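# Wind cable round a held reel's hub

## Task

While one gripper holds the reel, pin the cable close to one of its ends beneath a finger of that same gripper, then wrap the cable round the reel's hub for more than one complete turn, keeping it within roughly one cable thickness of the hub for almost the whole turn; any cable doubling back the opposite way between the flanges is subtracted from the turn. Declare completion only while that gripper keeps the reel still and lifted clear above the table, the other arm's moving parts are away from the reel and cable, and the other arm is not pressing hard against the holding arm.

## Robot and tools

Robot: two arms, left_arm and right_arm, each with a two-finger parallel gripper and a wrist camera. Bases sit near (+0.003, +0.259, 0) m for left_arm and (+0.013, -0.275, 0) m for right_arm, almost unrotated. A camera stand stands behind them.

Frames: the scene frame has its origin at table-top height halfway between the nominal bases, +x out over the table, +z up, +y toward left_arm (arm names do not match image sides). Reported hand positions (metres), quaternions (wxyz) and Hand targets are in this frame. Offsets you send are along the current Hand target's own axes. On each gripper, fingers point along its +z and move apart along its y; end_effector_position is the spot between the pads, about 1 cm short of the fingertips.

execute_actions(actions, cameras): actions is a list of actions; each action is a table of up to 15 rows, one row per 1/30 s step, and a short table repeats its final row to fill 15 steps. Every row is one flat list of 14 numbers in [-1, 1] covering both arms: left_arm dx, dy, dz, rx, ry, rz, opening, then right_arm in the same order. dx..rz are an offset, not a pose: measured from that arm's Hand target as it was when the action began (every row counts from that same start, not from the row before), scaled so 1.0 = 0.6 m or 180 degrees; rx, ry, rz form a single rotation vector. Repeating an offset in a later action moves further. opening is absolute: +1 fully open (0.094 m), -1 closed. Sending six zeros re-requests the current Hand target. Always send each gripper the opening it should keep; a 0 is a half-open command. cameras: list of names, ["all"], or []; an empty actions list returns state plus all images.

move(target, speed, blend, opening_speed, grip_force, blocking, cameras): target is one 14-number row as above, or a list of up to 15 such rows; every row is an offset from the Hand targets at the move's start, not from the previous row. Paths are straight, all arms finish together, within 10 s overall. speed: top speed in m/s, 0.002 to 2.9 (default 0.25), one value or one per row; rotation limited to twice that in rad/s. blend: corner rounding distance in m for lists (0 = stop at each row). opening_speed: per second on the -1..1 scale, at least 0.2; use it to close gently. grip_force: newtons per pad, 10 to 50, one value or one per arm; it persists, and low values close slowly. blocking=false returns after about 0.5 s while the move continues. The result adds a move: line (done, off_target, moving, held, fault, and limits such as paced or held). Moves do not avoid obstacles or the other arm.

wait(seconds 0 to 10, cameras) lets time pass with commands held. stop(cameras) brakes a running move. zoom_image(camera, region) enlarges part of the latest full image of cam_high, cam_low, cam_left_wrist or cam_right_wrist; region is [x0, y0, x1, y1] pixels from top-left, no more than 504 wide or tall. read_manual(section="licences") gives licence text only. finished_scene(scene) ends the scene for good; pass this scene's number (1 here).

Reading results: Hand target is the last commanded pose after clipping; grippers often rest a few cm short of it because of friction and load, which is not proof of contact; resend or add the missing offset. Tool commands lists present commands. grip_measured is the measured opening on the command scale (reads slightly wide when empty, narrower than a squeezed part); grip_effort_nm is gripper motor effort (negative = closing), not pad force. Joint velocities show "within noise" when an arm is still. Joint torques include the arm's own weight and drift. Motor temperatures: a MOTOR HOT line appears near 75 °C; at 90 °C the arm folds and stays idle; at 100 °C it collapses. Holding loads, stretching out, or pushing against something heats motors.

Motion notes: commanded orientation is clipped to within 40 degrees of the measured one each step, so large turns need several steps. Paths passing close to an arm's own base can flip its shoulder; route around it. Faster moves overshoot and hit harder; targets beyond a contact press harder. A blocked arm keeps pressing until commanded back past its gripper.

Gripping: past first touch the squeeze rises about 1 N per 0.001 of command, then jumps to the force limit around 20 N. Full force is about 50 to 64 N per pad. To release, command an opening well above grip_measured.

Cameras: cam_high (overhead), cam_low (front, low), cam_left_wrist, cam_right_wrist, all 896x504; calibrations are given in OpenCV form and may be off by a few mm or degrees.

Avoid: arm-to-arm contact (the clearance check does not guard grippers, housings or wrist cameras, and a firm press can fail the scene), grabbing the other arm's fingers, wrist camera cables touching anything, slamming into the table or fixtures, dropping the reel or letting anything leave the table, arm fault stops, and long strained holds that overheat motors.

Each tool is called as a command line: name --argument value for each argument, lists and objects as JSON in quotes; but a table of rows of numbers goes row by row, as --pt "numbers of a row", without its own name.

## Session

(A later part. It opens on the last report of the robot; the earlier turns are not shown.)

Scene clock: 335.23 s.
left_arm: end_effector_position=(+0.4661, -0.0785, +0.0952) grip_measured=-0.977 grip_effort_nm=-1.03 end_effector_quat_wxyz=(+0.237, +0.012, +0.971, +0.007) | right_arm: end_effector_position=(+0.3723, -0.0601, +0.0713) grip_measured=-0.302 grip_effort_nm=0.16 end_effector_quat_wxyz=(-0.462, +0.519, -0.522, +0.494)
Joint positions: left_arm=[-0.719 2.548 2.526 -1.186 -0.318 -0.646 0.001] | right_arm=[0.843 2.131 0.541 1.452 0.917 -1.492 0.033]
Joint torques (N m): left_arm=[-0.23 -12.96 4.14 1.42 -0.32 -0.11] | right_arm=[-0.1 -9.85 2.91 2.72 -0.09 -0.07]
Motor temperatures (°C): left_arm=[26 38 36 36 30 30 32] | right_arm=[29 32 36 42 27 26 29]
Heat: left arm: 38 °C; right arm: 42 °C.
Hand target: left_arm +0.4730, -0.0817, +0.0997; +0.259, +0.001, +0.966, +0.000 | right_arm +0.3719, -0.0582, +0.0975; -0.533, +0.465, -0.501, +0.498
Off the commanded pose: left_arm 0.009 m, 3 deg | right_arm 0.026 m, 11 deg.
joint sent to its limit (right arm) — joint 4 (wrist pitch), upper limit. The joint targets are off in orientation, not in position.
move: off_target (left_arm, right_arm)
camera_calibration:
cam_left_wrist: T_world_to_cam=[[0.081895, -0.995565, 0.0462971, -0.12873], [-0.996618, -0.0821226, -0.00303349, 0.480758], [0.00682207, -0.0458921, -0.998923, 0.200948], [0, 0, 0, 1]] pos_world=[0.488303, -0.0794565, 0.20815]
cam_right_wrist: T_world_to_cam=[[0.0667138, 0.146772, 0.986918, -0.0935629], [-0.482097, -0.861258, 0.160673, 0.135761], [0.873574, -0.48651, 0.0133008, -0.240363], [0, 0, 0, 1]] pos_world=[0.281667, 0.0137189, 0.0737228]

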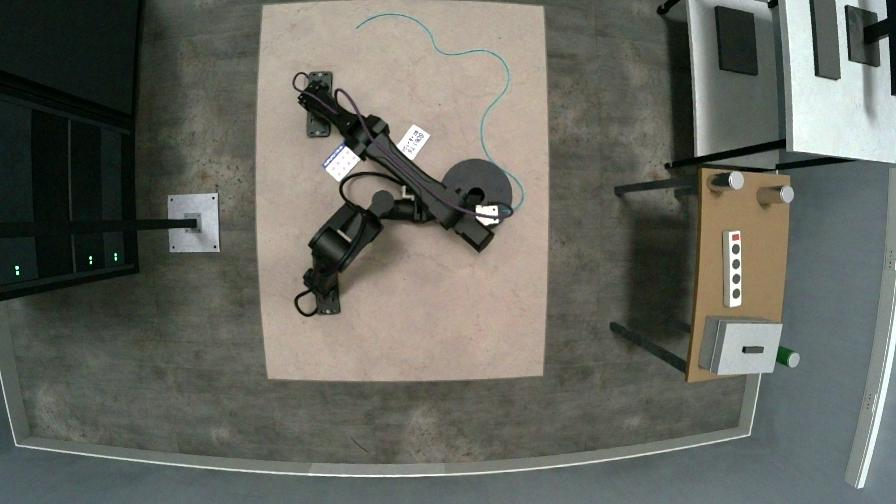

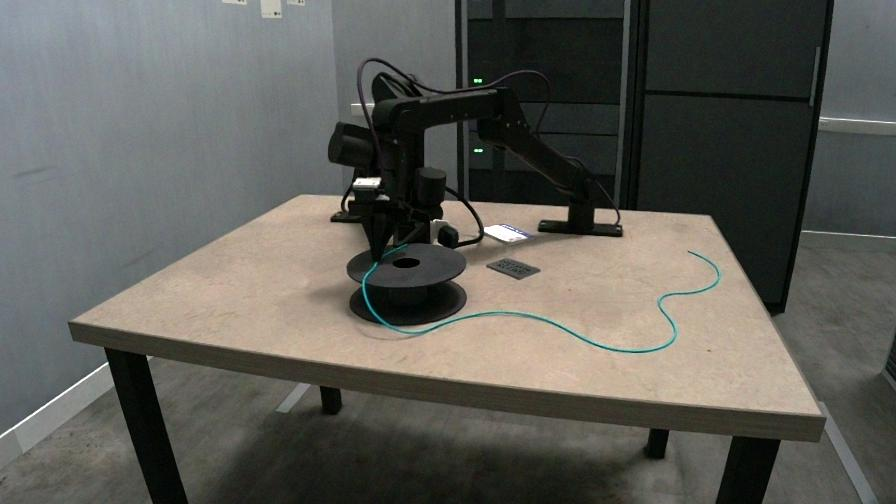

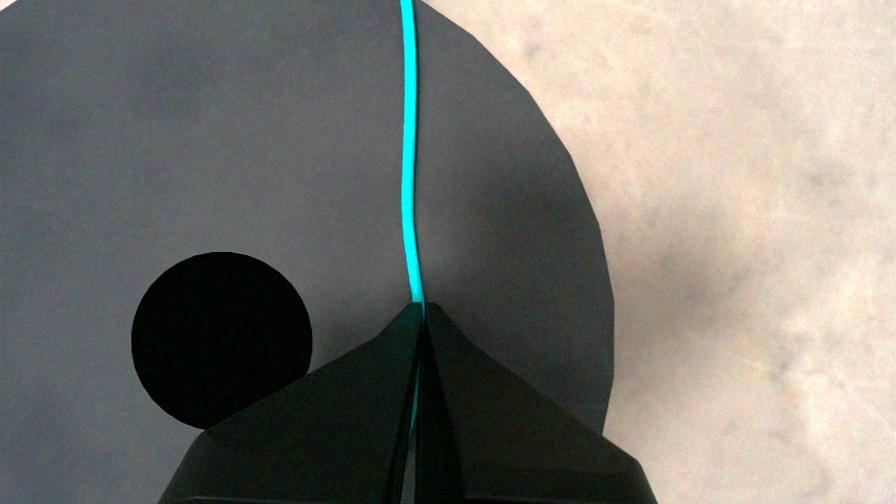

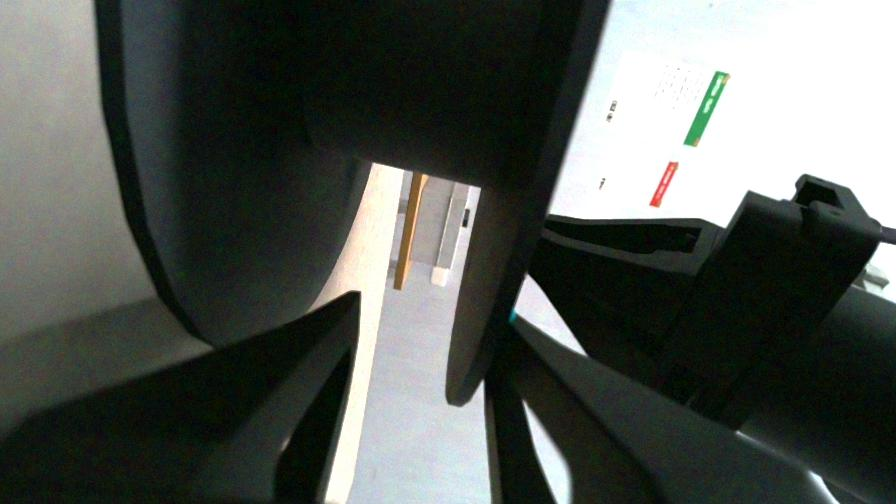

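move --pt "0 -0.013 -0.0 -0.033 0 -0.058 -1 0 0 0 0 0 0 -0.1" --pt "0.05 -0.013 -0.029 -0.033 0 -0.058 -1 0 0 0 0 0 0 -0.1" --speed 0.06 --cameras '["cam_low","cam_left_wrist","cam_right_wrist"]'

zoom_image --camera "cam_low" --region '[360, 210, 460, 280]'

zoom_image --camera "cam_right_wrist" --region '[420, 220, 620, 420]'

Scene clock: 350.53 s.
left_arm: end_effector_position=(+0.4456, -0.0909, +0.0945) grip_measured=-0.977 grip_effort_nm=-1.03 end_effector_quat_wxyz=(+0.260, -0.097, +0.960, +0.027) | right_arm: end_effector_position=(+0.3723, -0.0599, +0.0713) grip_measured=-0.102 grip_effort_nm=0.17 end_effector_quat_wxyz=(-0.463, +0.520, -0.521, +0.494)
Joint positions: left_arm=[-0.797 2.597 2.605 -1.278 -0.442 -0.942 0.001] | right_arm=[0.843 2.131 0.541 1.452 0.916 -1.492 0.042]
Joint torques (N m): left_arm=[-0.59 -14.13 3.81 0.73 -0.15 -0.12] | right_arm=[0.1 -9.78 3.02 2.68 -0.03 -0.06]
Heat: left arm: 39 °C; right arm: 43 °C.
Hand target: left_arm +0.4384, -0.0893, +0.0997; +0.258, -0.101, +0.961, +0.027 | right_arm +0.3719, -0.0582, +0.0975; -0.533, +0.465, -0.501, +0.498
Off the commanded pose: left_arm 0.009 m, 0 deg | right_arm 0.026 m, 11 deg.
elbow stopped short (left arm): the move would have taken joint 3 (elbow) straighter than the controller allows.
joint sent to its limit (right arm) — joint 4 (wrist pitch), upper limit. The joint targets are off in orientation, not in position.
move: off_target (right_arm)
camera_calibration:
cam_left_wrist: T_world_to_cam=[[0.296269, -0.952522, 0.0701908, -0.233297], [-0.952464, -0.300112, -0.0523964, 0.424488], [0.0709738, -0.0513308, -0.996157, 0.170463], [0, 0, 0, 1]] pos_world=[0.46133, -0.0860767, 0.208425]
cam_right_wrist: T_world_to_cam=[[0.0666581, 0.146785, 0.98692, -0.0935555], [-0.480721, -0.862026, 0.160678, 0.135419], [0.874336, -0.485144, 0.0131014, -0.240446], [0, 0, 0, 1]] pos_world=[0.281566, 0.0138159, 0.0737232]
Images, in order (width x height): cam_low 896x504, cam_left_wrist 896x504, cam_right_wrist 896x504.

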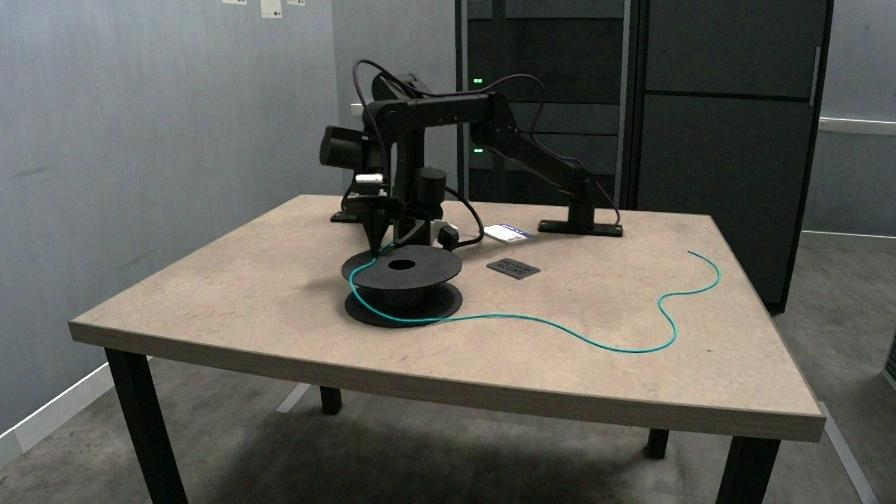

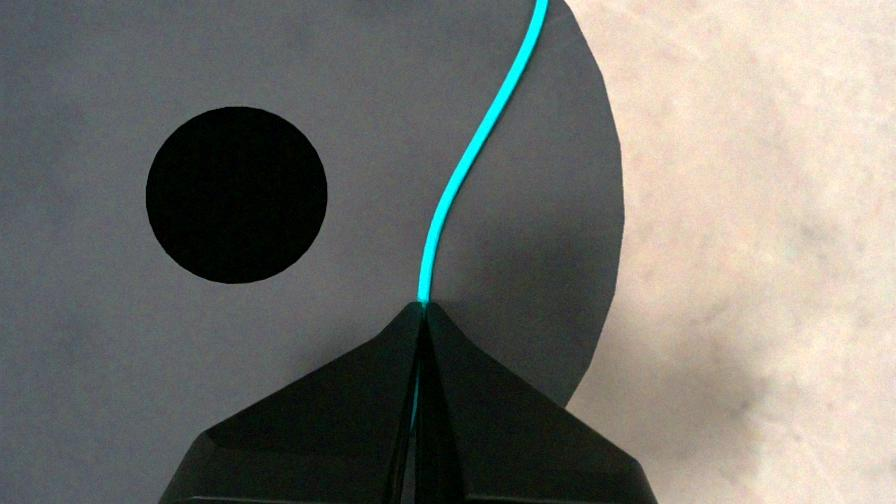

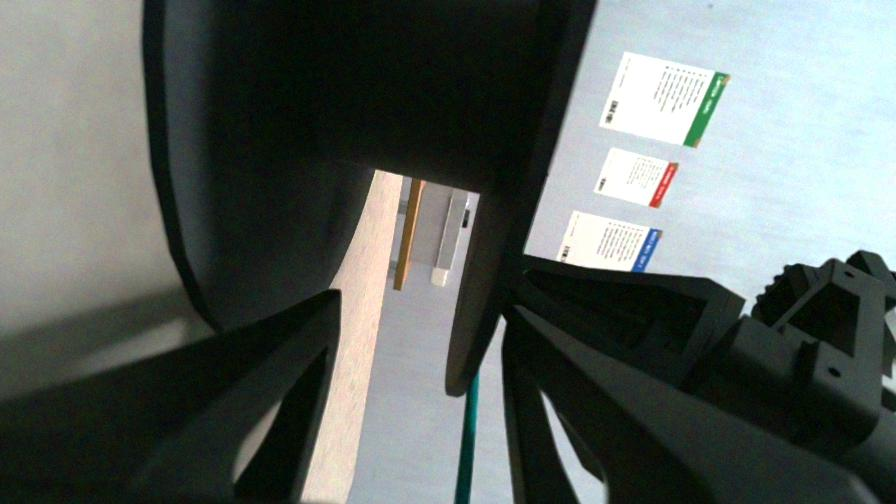

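Scaled by 5.040 from the camera's 896x504 image, which has a finer 1280x720 frame.

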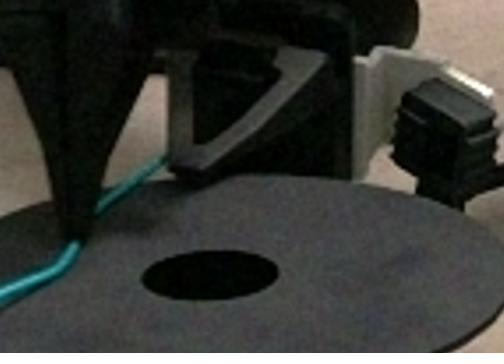

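Scaled by 2.520 from the camera's 896x504 image, which has a finer 1280x720 frame.

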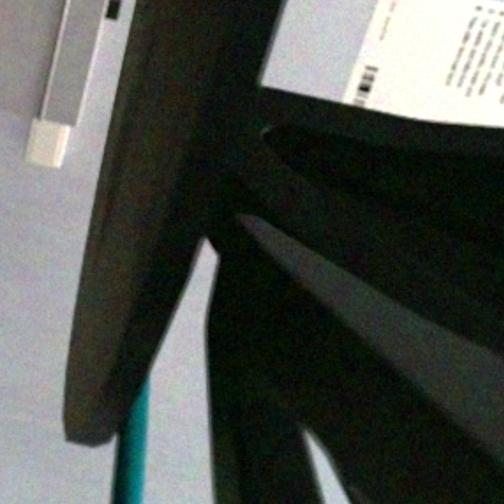

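move --target '[0,0.038,0,0,0,0,-1,0,0,0,0,0,0,-0.1]' --speed 0.06 --cameras '["cam_low","cam_high","cam_right_wrist"]'

zoom_image --camera "cam_low" --region '[360, 210, 460, 280]'

zoom_image --camera "cam_right_wrist" --region '[400, 250, 654, 504]'

Scene clock: 367.67 s.
left_arm: end_effector_position=(+0.4309, -0.0750, +0.0939) grip_measured=-0.977 grip_effort_nm=-1.03 end_effector_quat_wxyz=(+0.258, -0.095, +0.961, +0.031) | right_arm: end_effector_position=(+0.3723, -0.0599, +0.0713) grip_measured=-0.102 grip_effort_nm=0.17 end_effector_quat_wxyz=(-0.463, +0.520, -0.521, +0.494)
Joint positions: left_arm=[-0.796 2.429 2.292 -1.141 -0.442 -0.937 0.001] | right_arm=[0.843 2.131 0.541 1.452 0.916 -1.492 0.042]
Joint torques (N m): left_arm=[1.42 -13.52 4 0.89 -0.1 0.09] | right_arm=[0.01 -9.84 2.92 2.62 -0.08 -0.04]
Heat: left arm: 39 °C; right arm: 44 °C.
Hand target: left_arm +0.4336, -0.0672, +0.0998; +0.258, -0.100, +0.961, +0.027 | right_arm +0.3719, -0.0582, +0.0975; -0.533, +0.465, -0.501, +0.498
Off the commanded pose: left_arm 0.010 m, 1 deg | right_arm 0.026 m, 11 deg.
joint sent to its limit (right arm) — joint 4 (wrist pitch), upper limit. The joint targets are off in orientation, not in position.
move: off_target (right_arm)
camera_calibration:
cam_right_wrist: T_world_to_cam=[[0.0666581, 0.146785, 0.98692, -0.0935555], [-0.480721, -0.862026, 0.160678, 0.135419], [0.874336, -0.485144, 0.0131014, -0.240446], [0, 0, 0, 1]] pos_world=[0.281566, 0.0138159, 0.0737232]
Images, in order (width x height): cam_high 896x504, cam_low 896x504, cam_right_wrist 896x504.

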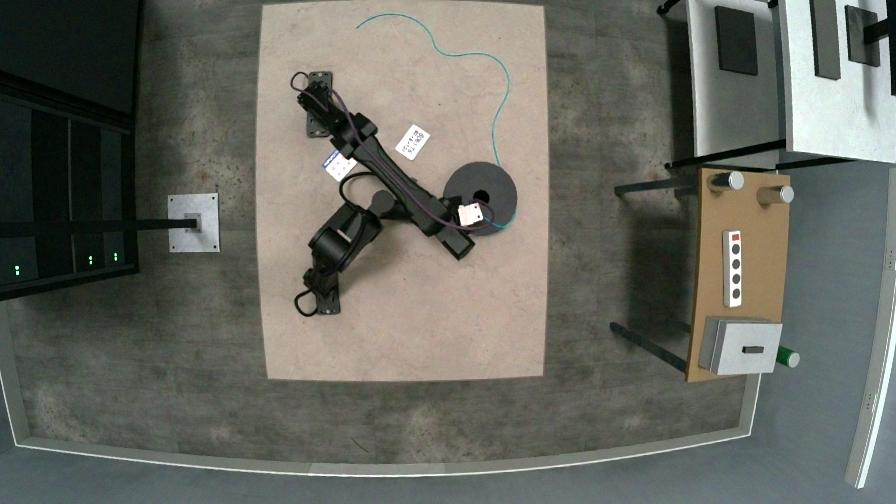

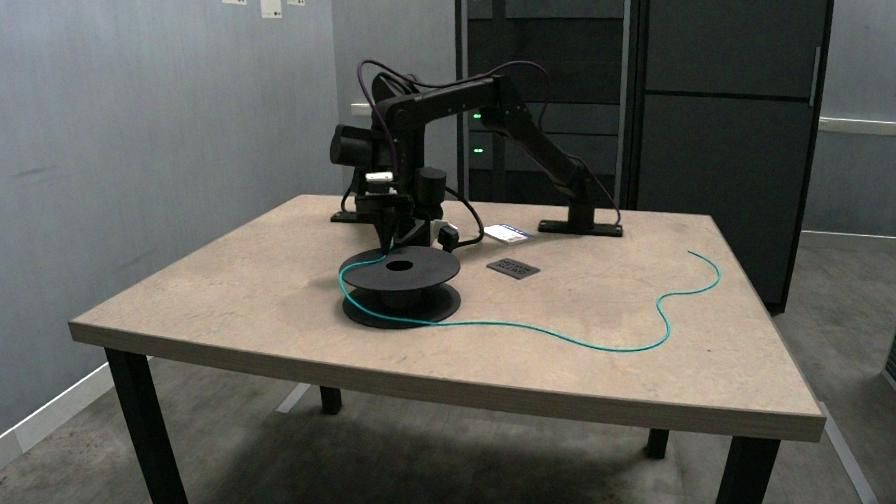

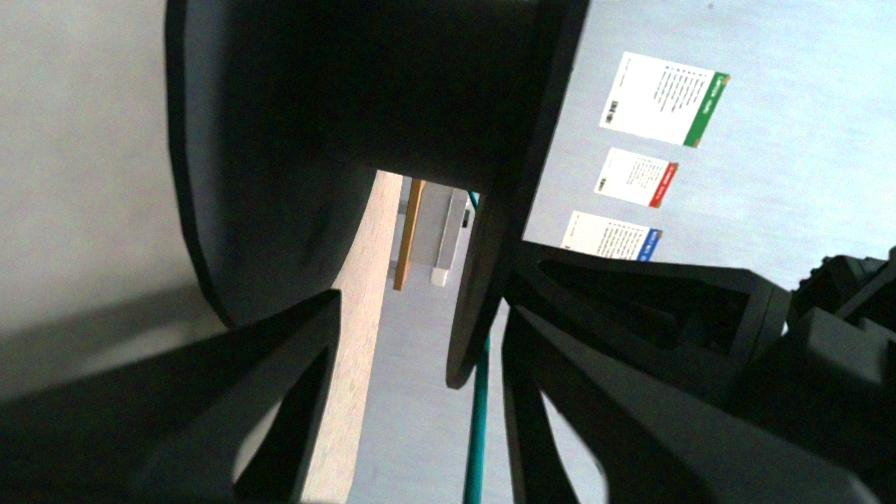

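Scaled by 5.040 from the camera's 896x504 image, which has a finer 1280x720 frame.

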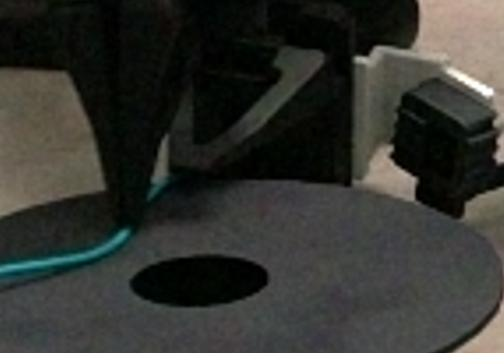

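Scaled by 1.984 from the camera's 896x504 image, which has a finer 1280x720 frame.

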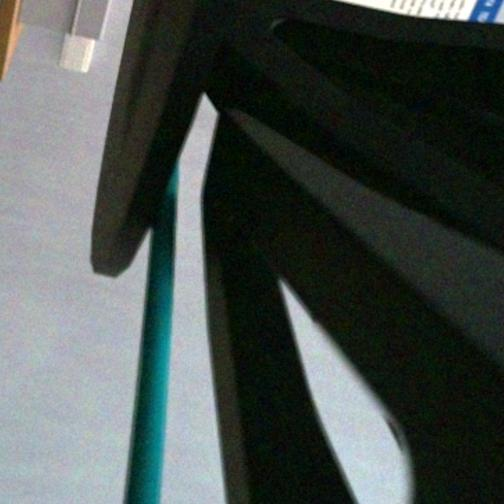

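move --target '[0,0,0,0,0,0,-1,0,0,0,0,0,0,-1]' --opening_speed 0.3 --cameras '["cam_low","cam_left_wrist","cam_right_wrist"]'

zoom_image --camera "cam_low" --region '[360, 210, 460, 280]'

zoom_image --camera "cam_right_wrist" --region '[350, 230, 604, 484]'

Scene clock: 375.17 s.
left_arm: end_effector_position=(+0.4309, -0.0750, +0.0939) grip_measured=-0.977 grip_effort_nm=-1.03 end_effector_quat_wxyz=(+0.258, -0.095, +0.961, +0.031) | right_arm: end_effector_position=(+0.3742, -0.0570, +0.0830) grip_measured=-0.912 grip_effort_nm=-0.98 end_effector_quat_wxyz=(+0.473, -0.512, +0.519, -0.494)
Joint positions: left_arm=[-0.796 2.429 2.292 -1.141 -0.442 -0.937 0.001] | right_arm=[0.843 2.104 0.548 1.452 0.912 -1.503 0.004]
Joint torques (N m): left_arm=[1.4 -13.55 3.95 0.9 -0.1 0.09] | right_arm=[-0.03 -7.56 2.65 2.71 -0.06 0.06]
Heat: left arm: 40 °C; right arm: 44 °C.
Hand target: left_arm +0.4336, -0.0672, +0.0998; +0.258, -0.100, +0.961, +0.027 | right_arm +0.3719, -0.0582, +0.0975; +0.533, -0.465, +0.501, -0.498
Off the commanded pose: left_arm 0.010 m, 1 deg | right_arm 0.015 m, 9 deg.
joint sent to its limit (right arm) — joint 4 (wrist pitch), upper limit. The joint targets are off in orientation, not in position.
move: off_target (right_arm)
camera_calibration:
cam_left_wrist: T_world_to_cam=[[0.293675, -0.953997, 0.0603628, -0.211746], [-0.953723, -0.296685, -0.0488956, 0.41579], [0.064555, -0.0432099, -0.996978, 0.175131], [0, 0, 0, 1]] pos_world=[0.447428, -0.0710794, 0.207713]
cam_right_wrist: T_world_to_cam=[[0.0454843, 0.131282, 0.990301, -0.0989088], [-0.4805, -0.866243, 0.136905, 0.138698], [0.875815, -0.482066, 0.0236803, -0.242168], [0, 0, 0, 1]] pos_world=[0.283238, 0.0163896, 0.0846957]
Images, in order (width x height): cam_low 896x504, cam_left_wrist 896x504, cam_right_wrist 896x504.

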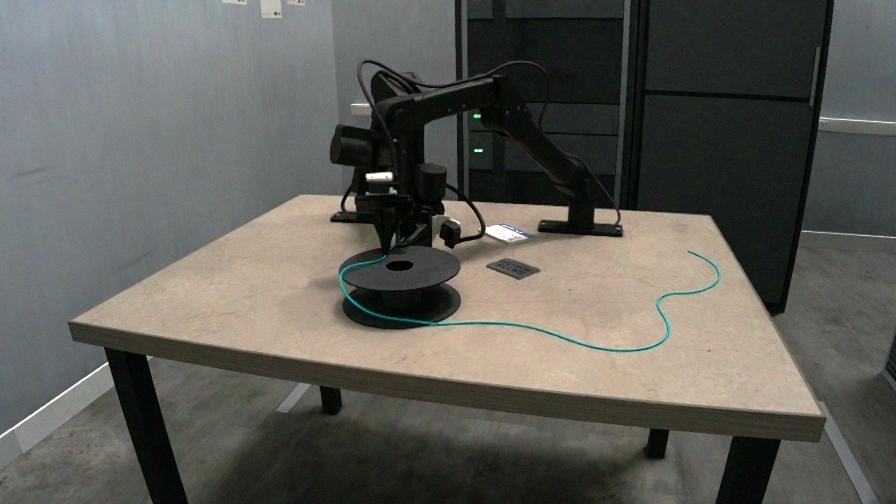

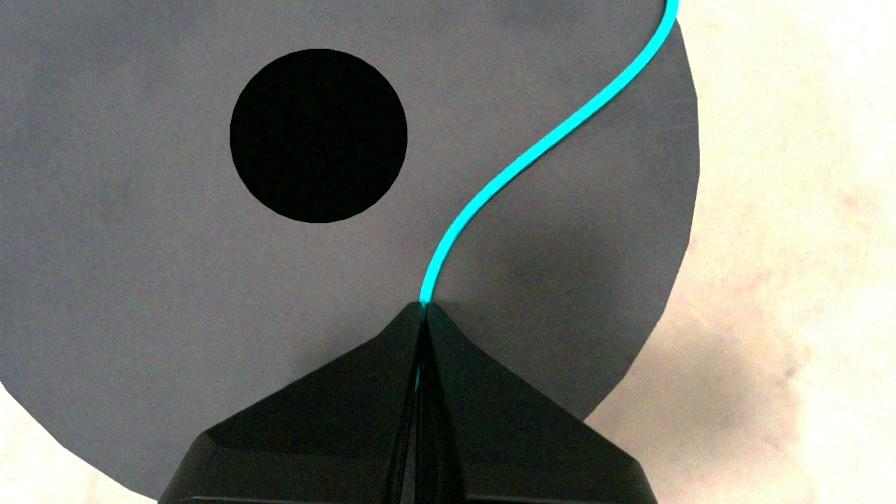

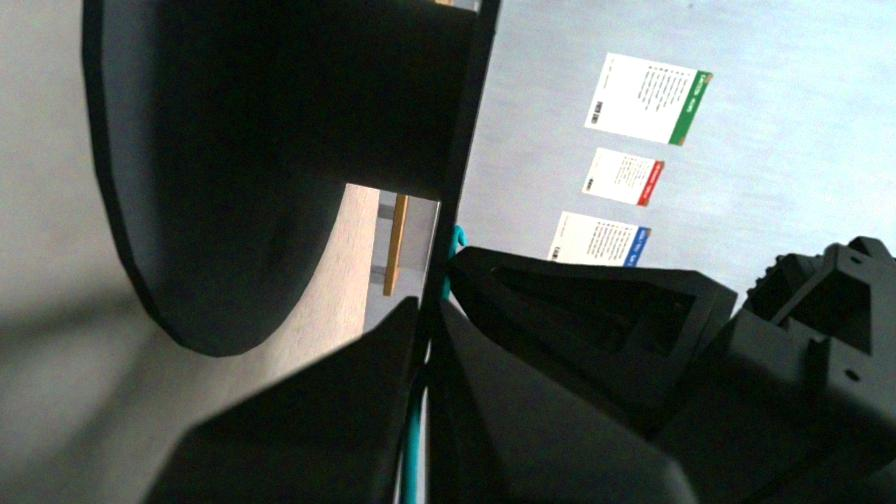

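Scaled by 5.040 from the camera's 896x504 image, which has a finer 1280x720 frame.

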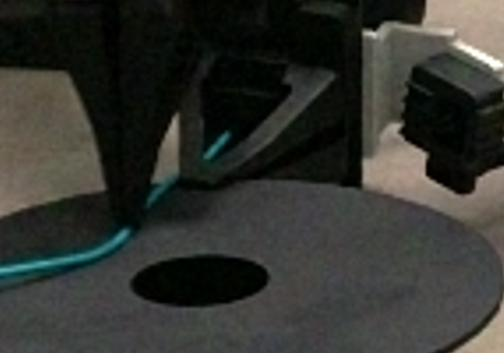

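Scaled by 1.984 from the camera's 896x504 image, which has a finer 1280x720 frame.

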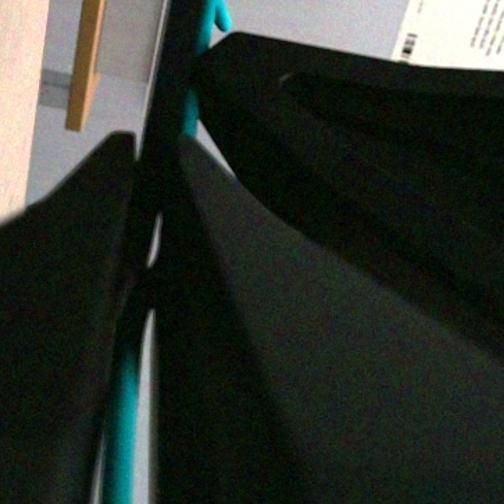

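execute_actions --actions '[]'

Scene clock: 386.03 s.
left_arm: end_effector_position=(+0.4309, -0.0750, +0.0939) grip_measured=-0.977 grip_effort_nm=-1.03 end_effector_quat_wxyz=(+0.258, -0.095, +0.961, +0.031) | right_arm: end_effector_position=(+0.3742, -0.0570, +0.0830) grip_measured=-0.912 grip_effort_nm=-0.98 end_effector_quat_wxyz=(+0.473, -0.512, +0.519, -0.494)
Joint positions: left_arm=[-0.796 2.429 2.292 -1.141 -0.442 -0.937 0.001] | right_arm=[0.843 2.104 0.548 1.452 0.912 -1.503 0.004]
Joint velocities: within noise
Joint torques (N m): left_arm=[1.39 -13.6 3.95 0.9 -0.1 0.09] | right_arm=[-0.03 -7.56 2.5 2.67 -0.08 0.02]
Motor temperatures (°C): left_arm=[26 40 35 33 30 30 32] | right_arm=[29 34 35 45 27 26 29]
Heat: left arm: 40 °C; right arm: 45 °C.
Hand target: left_arm +0.4336, -0.0672, +0.0998; +0.258, -0.100, +0.961, +0.027 | right_arm +0.3719, -0.0582, +0.0975; +0.533, -0.465, +0.501, -0.498
Tool commands: left_gripper/opening=-1.0 right_gripper/opening=-1.0
Off the commanded pose: left_arm 0.010 m, 1 deg | right_arm 0.015 m, 9 deg.
camera_calibration:
cam_left_wrist: T_world_to_cam=[[0.293675, -0.953997, 0.0603628, -0.211746], [-0.953723, -0.296685, -0.0488956, 0.41579], [0.064555, -0.0432099, -0.996978, 0.175131], [0, 0, 0, 1]] pos_world=[0.447428, -0.0710794, 0.207713]
cam_right_wrist: T_world_to_cam=[[0.0454843, 0.131282, 0.990301, -0.0989088], [-0.4805, -0.866243, 0.136905, 0.138698], [0.875815, -0.482066, 0.0236803, -0.242168], [0, 0, 0, 1]] pos_world=[0.283238, 0.0163896, 0.0846957]

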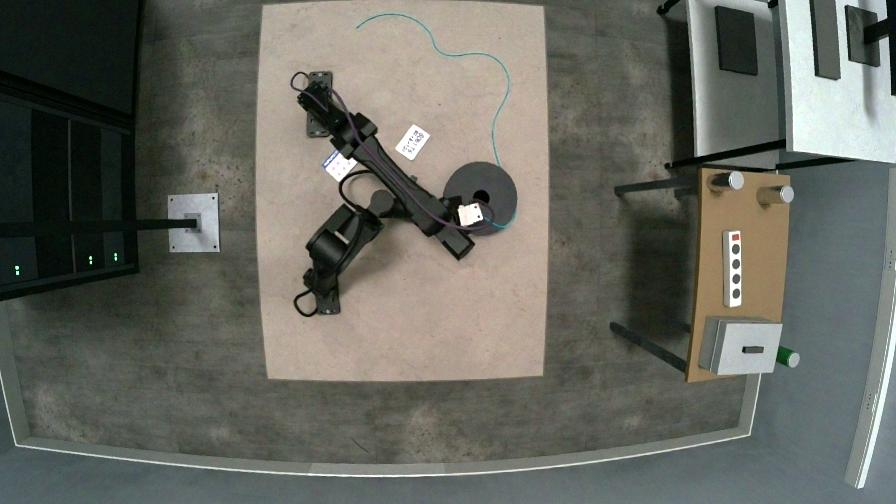

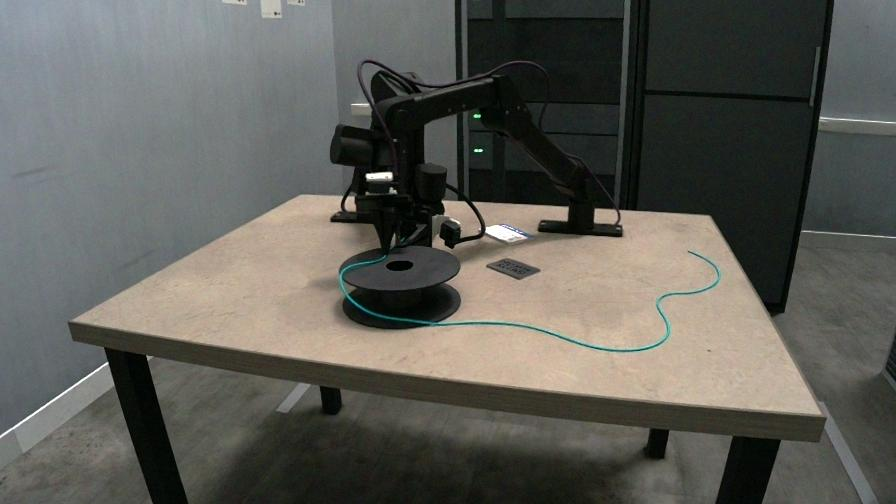

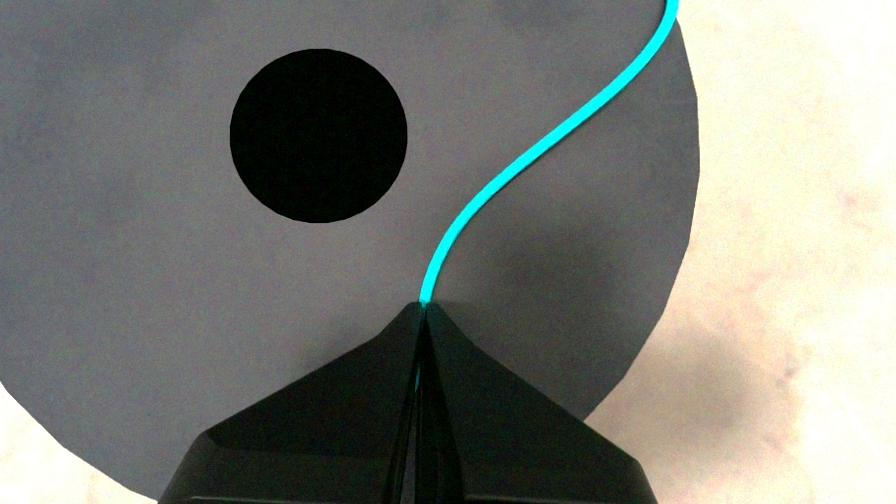

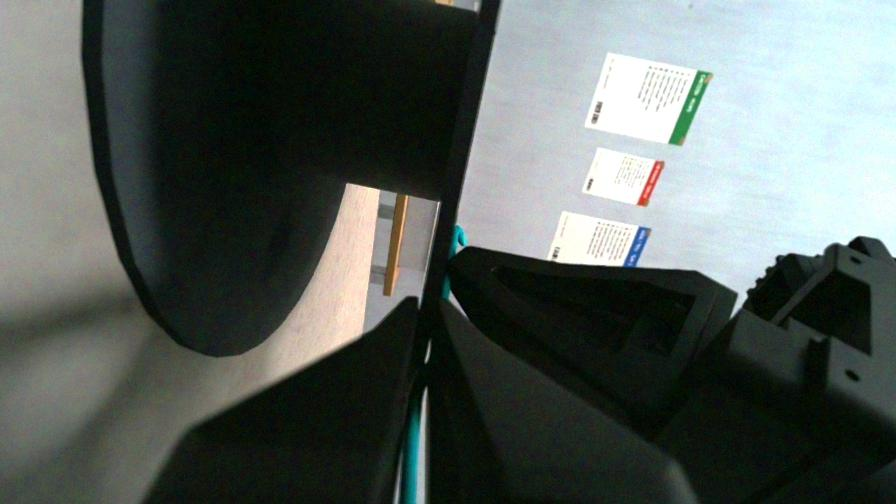

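move --pt "0 0 0 0 0 0 -0.7 0 0 0 0 0 0 -1" --pt "-0.1 0 -0.173 0 0 0 -0.7 0 0 0 0 0 0 -1" --pt "-0.267 0.407 -0.05 -0.114 0.139 -0.425 0.0 0 0 0 0 0 0 -1" --cameras '["all"]'

Scene clock: 427.27 s.
left_arm: end_effector_position=(+0.5112, +0.1982, +0.1857) grip_measured=-0.003 grip_effort_nm=0.14 end_effector_quat_wxyz=(-0.103, +0.694, -0.702, +0.122) | right_arm: end_effector_position=(+0.3742, -0.0570, +0.0830) grip_measured=-0.916 grip_effort_nm=-0.98 end_effector_quat_wxyz=(+0.476, -0.509, +0.522, -0.492)
Joint positions: left_arm=[-0.114 2.411 2.707 -1.546 -0.01 -1.683 0.047] | right_arm=[0.843 2.104 0.548 1.452 0.912 -1.492 0.004]
Joint torques (N m): left_arm=[-0.16 -13.52 6.49 0.65 0.07 -0.11] | right_arm=[0.02 -7.45 2.5 2.68 -0.05 0.04]
Heat: left arm: 41 °C; right arm: 46 °C.
Hand target: left_arm +0.5041, +0.1975, +0.2056; -0.001, +0.709, -0.705, +0.000 | right_arm +0.3719, -0.0582, +0.0975; +0.533, -0.465, +0.501, -0.498
Off the commanded pose: left_arm 0.021 m, 18 deg | right_arm 0.015 m, 9 deg.
elbow stopped short (left arm): the move would have taken joint 3 (elbow) straighter than the controller allows.
joint sent to its limit (left arm) — joint 4 (wrist pitch), lower limit. The joint targets are off in orientation, not in position.
joint sent to its limit (right arm) — joint 4 (wrist pitch), upper limit. The joint targets are off in orientation, not in position.
move: off_target (left_arm, right_arm); target 3's new opening was sent with left_arm's hand 0.021 m and 18 deg from that target
camera_calibration:
cam_left_wrist: T_world_to_cam=[[0.940623, 0.114766, 0.319465, -0.570947], [-0.0596234, -0.870625, 0.488321, 0.134816], [0.334177, -0.478374, -0.812087, 0.187394], [0, 0, 0, 1]] pos_world=[0.482461, 0.272544, 0.268744]
cam_right_wrist: T_world_to_cam=[[0.0452504, 0.120705, 0.991657, -0.0994834], [-0.481169, -0.867303, 0.127525, 0.139599], [0.875459, -0.482925, 0.0188338, -0.241662], [0, 0, 0, 1]] pos_world=[0.283238, 0.0163782, 0.0854024]

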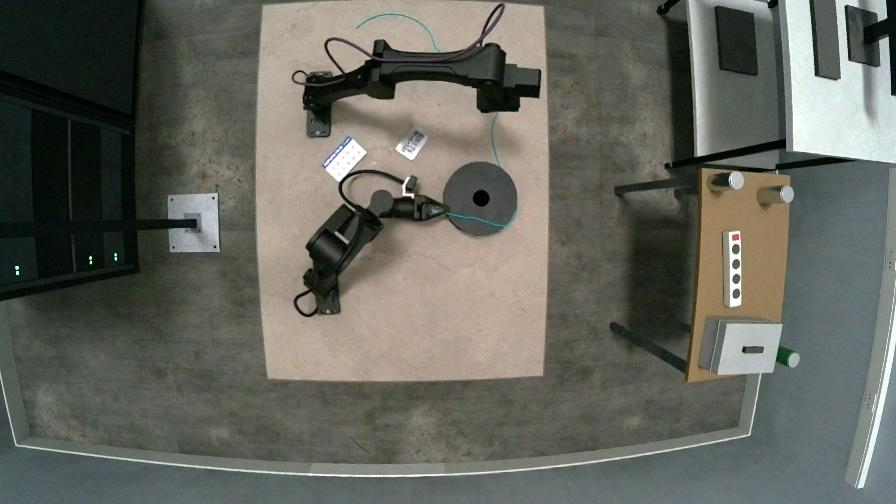

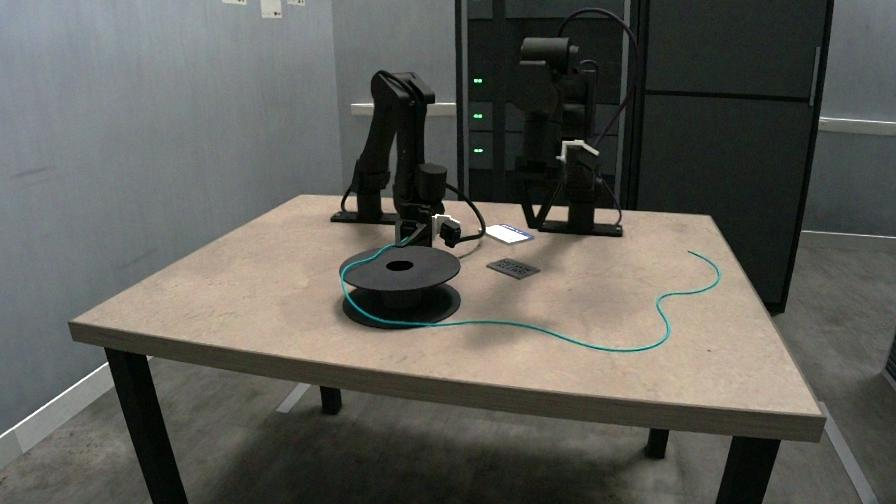

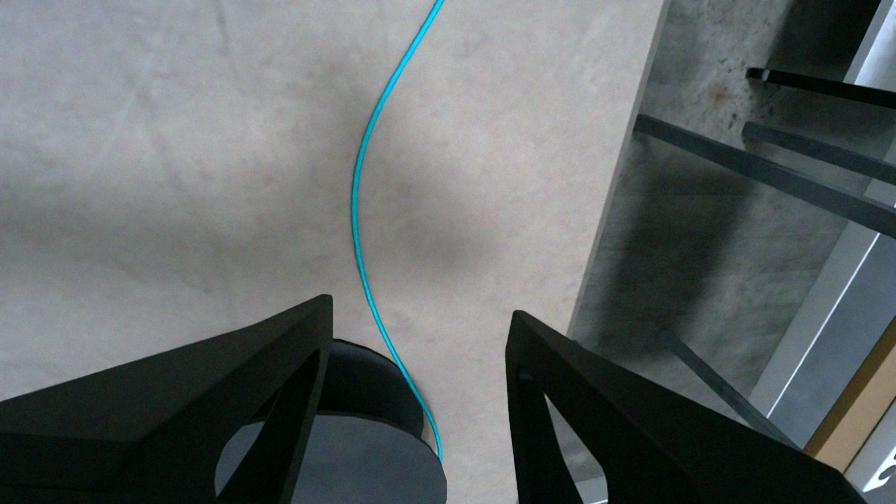

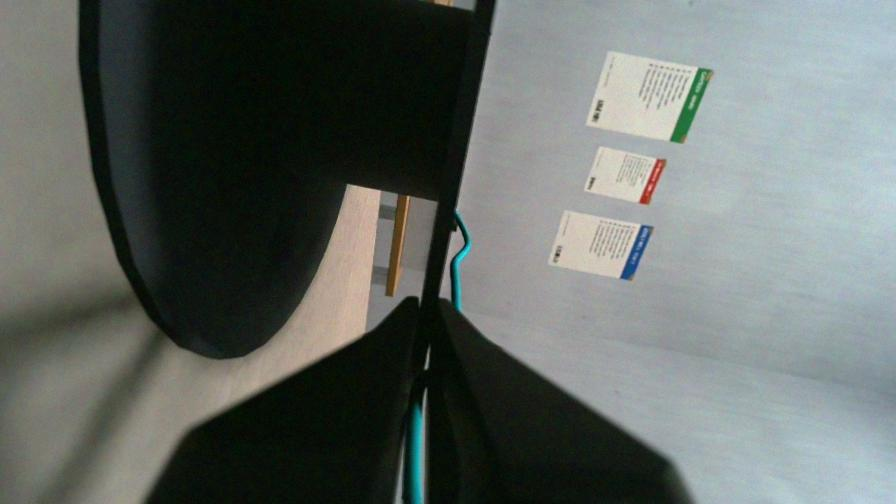

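move --target '[0,0,0.22,0,0,0,0.2,0,0,0,0,0,0,-1]' --cameras '["cam_high","cam_left_wrist"]'

Scene clock: 431.60 s.
left_arm: end_effector_position=(+0.5075, +0.1978, +0.0718) grip_measured=+0.197 grip_effort_nm=0.14 end_effector_quat_wxyz=(-0.024, +0.703, -0.711, +0.026) | right_arm: end_effector_position=(+0.3742, -0.0570, +0.0830) grip_measured=-0.916 grip_effort_nm=-0.98 end_effector_quat_wxyz=(+0.476, -0.509, +0.522, -0.492)
Joint positions: left_arm=[-0.114 2.625 2.678 -1.552 -0.005 -1.684 0.056] | right_arm=[0.843 2.104 0.548 1.452 0.912 -1.492 0.004]
Joint torques (N m): left_arm=[-0.01 -12.03 6 0.31 0.08 -0.11] | right_arm=[-0.17 -7.68 2.61 2.64 -0.06 0.09]
Heat: left arm: 41 °C; right arm: 47 °C.
Hand target: left_arm +0.5043, +0.1976, +0.0737; -0.001, +0.709, -0.705, +0.000 | right_arm +0.3719, -0.0582, +0.0975; +0.533, -0.465, +0.501, -0.498
Off the commanded pose: left_arm 0.004 m, 4 deg | right_arm 0.015 m, 9 deg.
joint sent to its limit (left arm) — joint 4 (wrist pitch), lower limit. The joint targets are off in orientation, not in position.
joint sent to its limit (right arm) — joint 4 (wrist pitch), upper limit. The joint targets are off in orientation, not in position.
move: off_target (left_arm, right_arm)
camera_calibration:
cam_left_wrist: T_world_to_cam=[[0.990575, 0.110071, 0.0815184, -0.538337], [0.0598607, -0.883203, 0.465155, 0.133382], [0.123198, -0.455891, -0.881468, 0.203562], [0, 0, 0, 1]] pos_world=[0.500201, 0.269861, 0.161274]
Images, in order (width x height): cam_high 896x504, cam_left_wrist 896x504.

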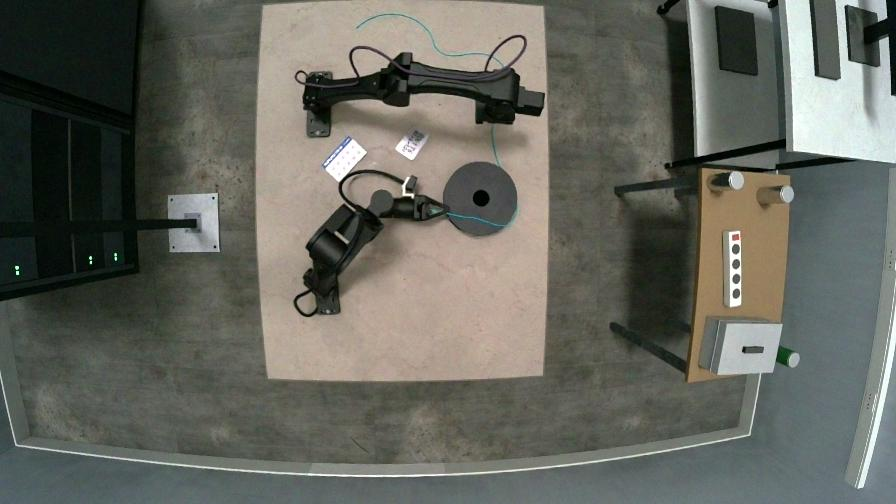

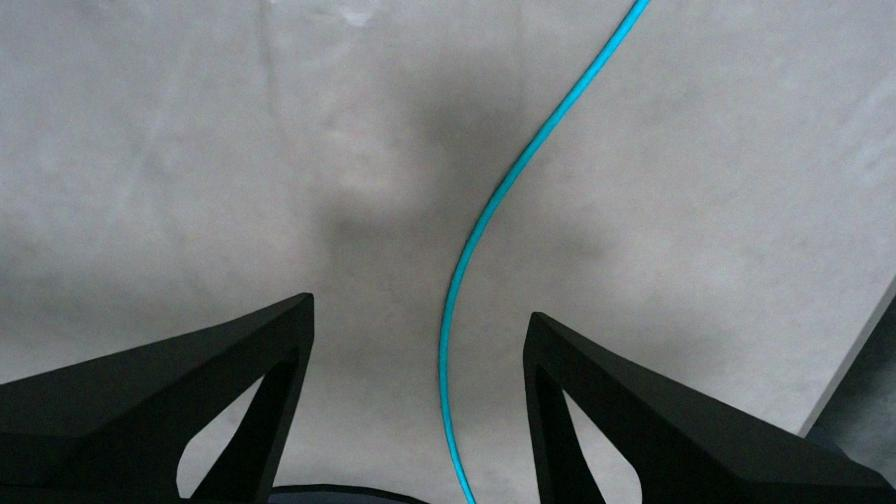

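move --pt "0 0 0.075 0 0 0 0.2 0 0 0 0 0 0 -1" --pt "0 0 0.075 0 0 0 -1 0 0 0 0 0 0 -1" --speed 0.08 --cameras '["cam_low","cam_left_wrist"]'

Scene clock: 436.37 s.
left_arm: end_effector_position=(+0.5021, +0.1982, +0.0351) grip_measured=-0.986 grip_effort_nm=-0.76 end_effector_quat_wxyz=(-0.001, +0.703, -0.711, -0.001) | right_arm: end_effector_position=(+0.3742, -0.0570, +0.0830) grip_measured=-0.916 grip_effort_nm=-0.98 end_effector_quat_wxyz=(+0.476, -0.509, +0.522, -0.492)
Joint positions: left_arm=[-0.114 2.678 2.633 -1.526 -0.004 -1.684 0.001] | right_arm=[0.843 2.104 0.548 1.452 0.912 -1.492 0.004]
Joint torques (N m): left_arm=[0.03 -11.34 5.18 0.5 0.07 -0.12] | right_arm=[-0.17 -7.49 2.48 2.7 -0.12 0.03]
Heat: left arm: 41 °C; right arm: 47 °C.
Hand target: left_arm +0.5043, +0.1976, +0.0286; -0.001, +0.709, -0.705, +0.000 | right_arm +0.3719, -0.0582, +0.0975; +0.533, -0.465, +0.501, -0.498
Off the commanded pose: left_arm 0.007 m, 1 deg | right_arm 0.015 m, 9 deg.
joint sent to its limit (right arm) — joint 4 (wrist pitch), upper limit. The joint targets are off in orientation, not in position.
move: off_target (right_arm)
camera_calibration:
cam_left_wrist: T_world_to_cam=[[0.993901, 0.109616, 0.0120517, -0.52925], [0.0922887, -0.886619, 0.453199, 0.135942], [0.0603631, -0.449322, -0.891328, 0.202578], [0, 0, 0, 1]] pos_world=[0.501248, 0.269566, 0.125333]
Images, in order (width x height): cam_low 896x504, cam_left_wrist 896x504.

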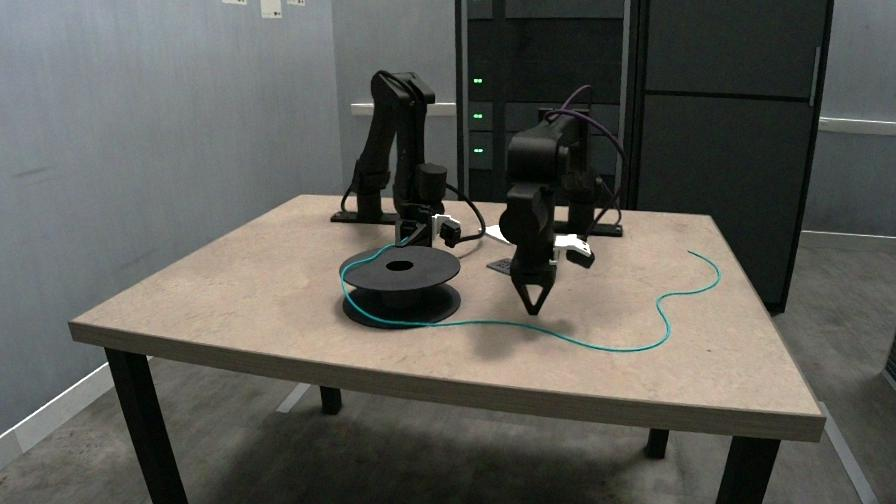

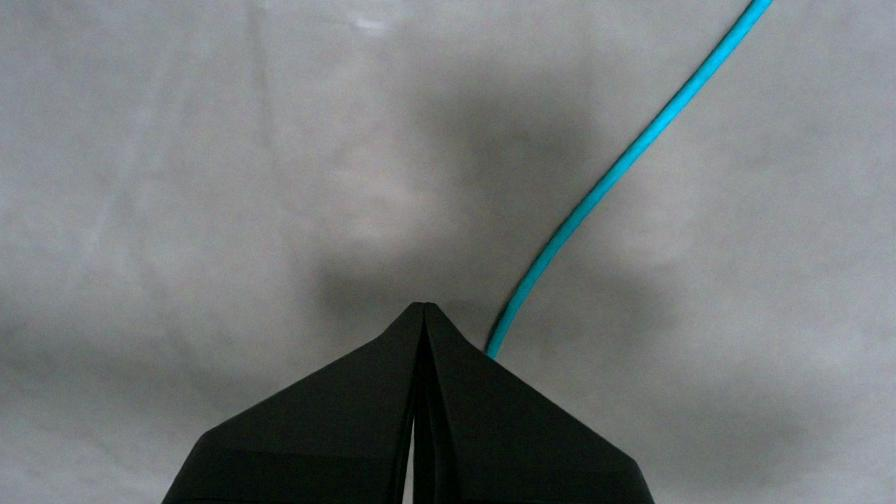

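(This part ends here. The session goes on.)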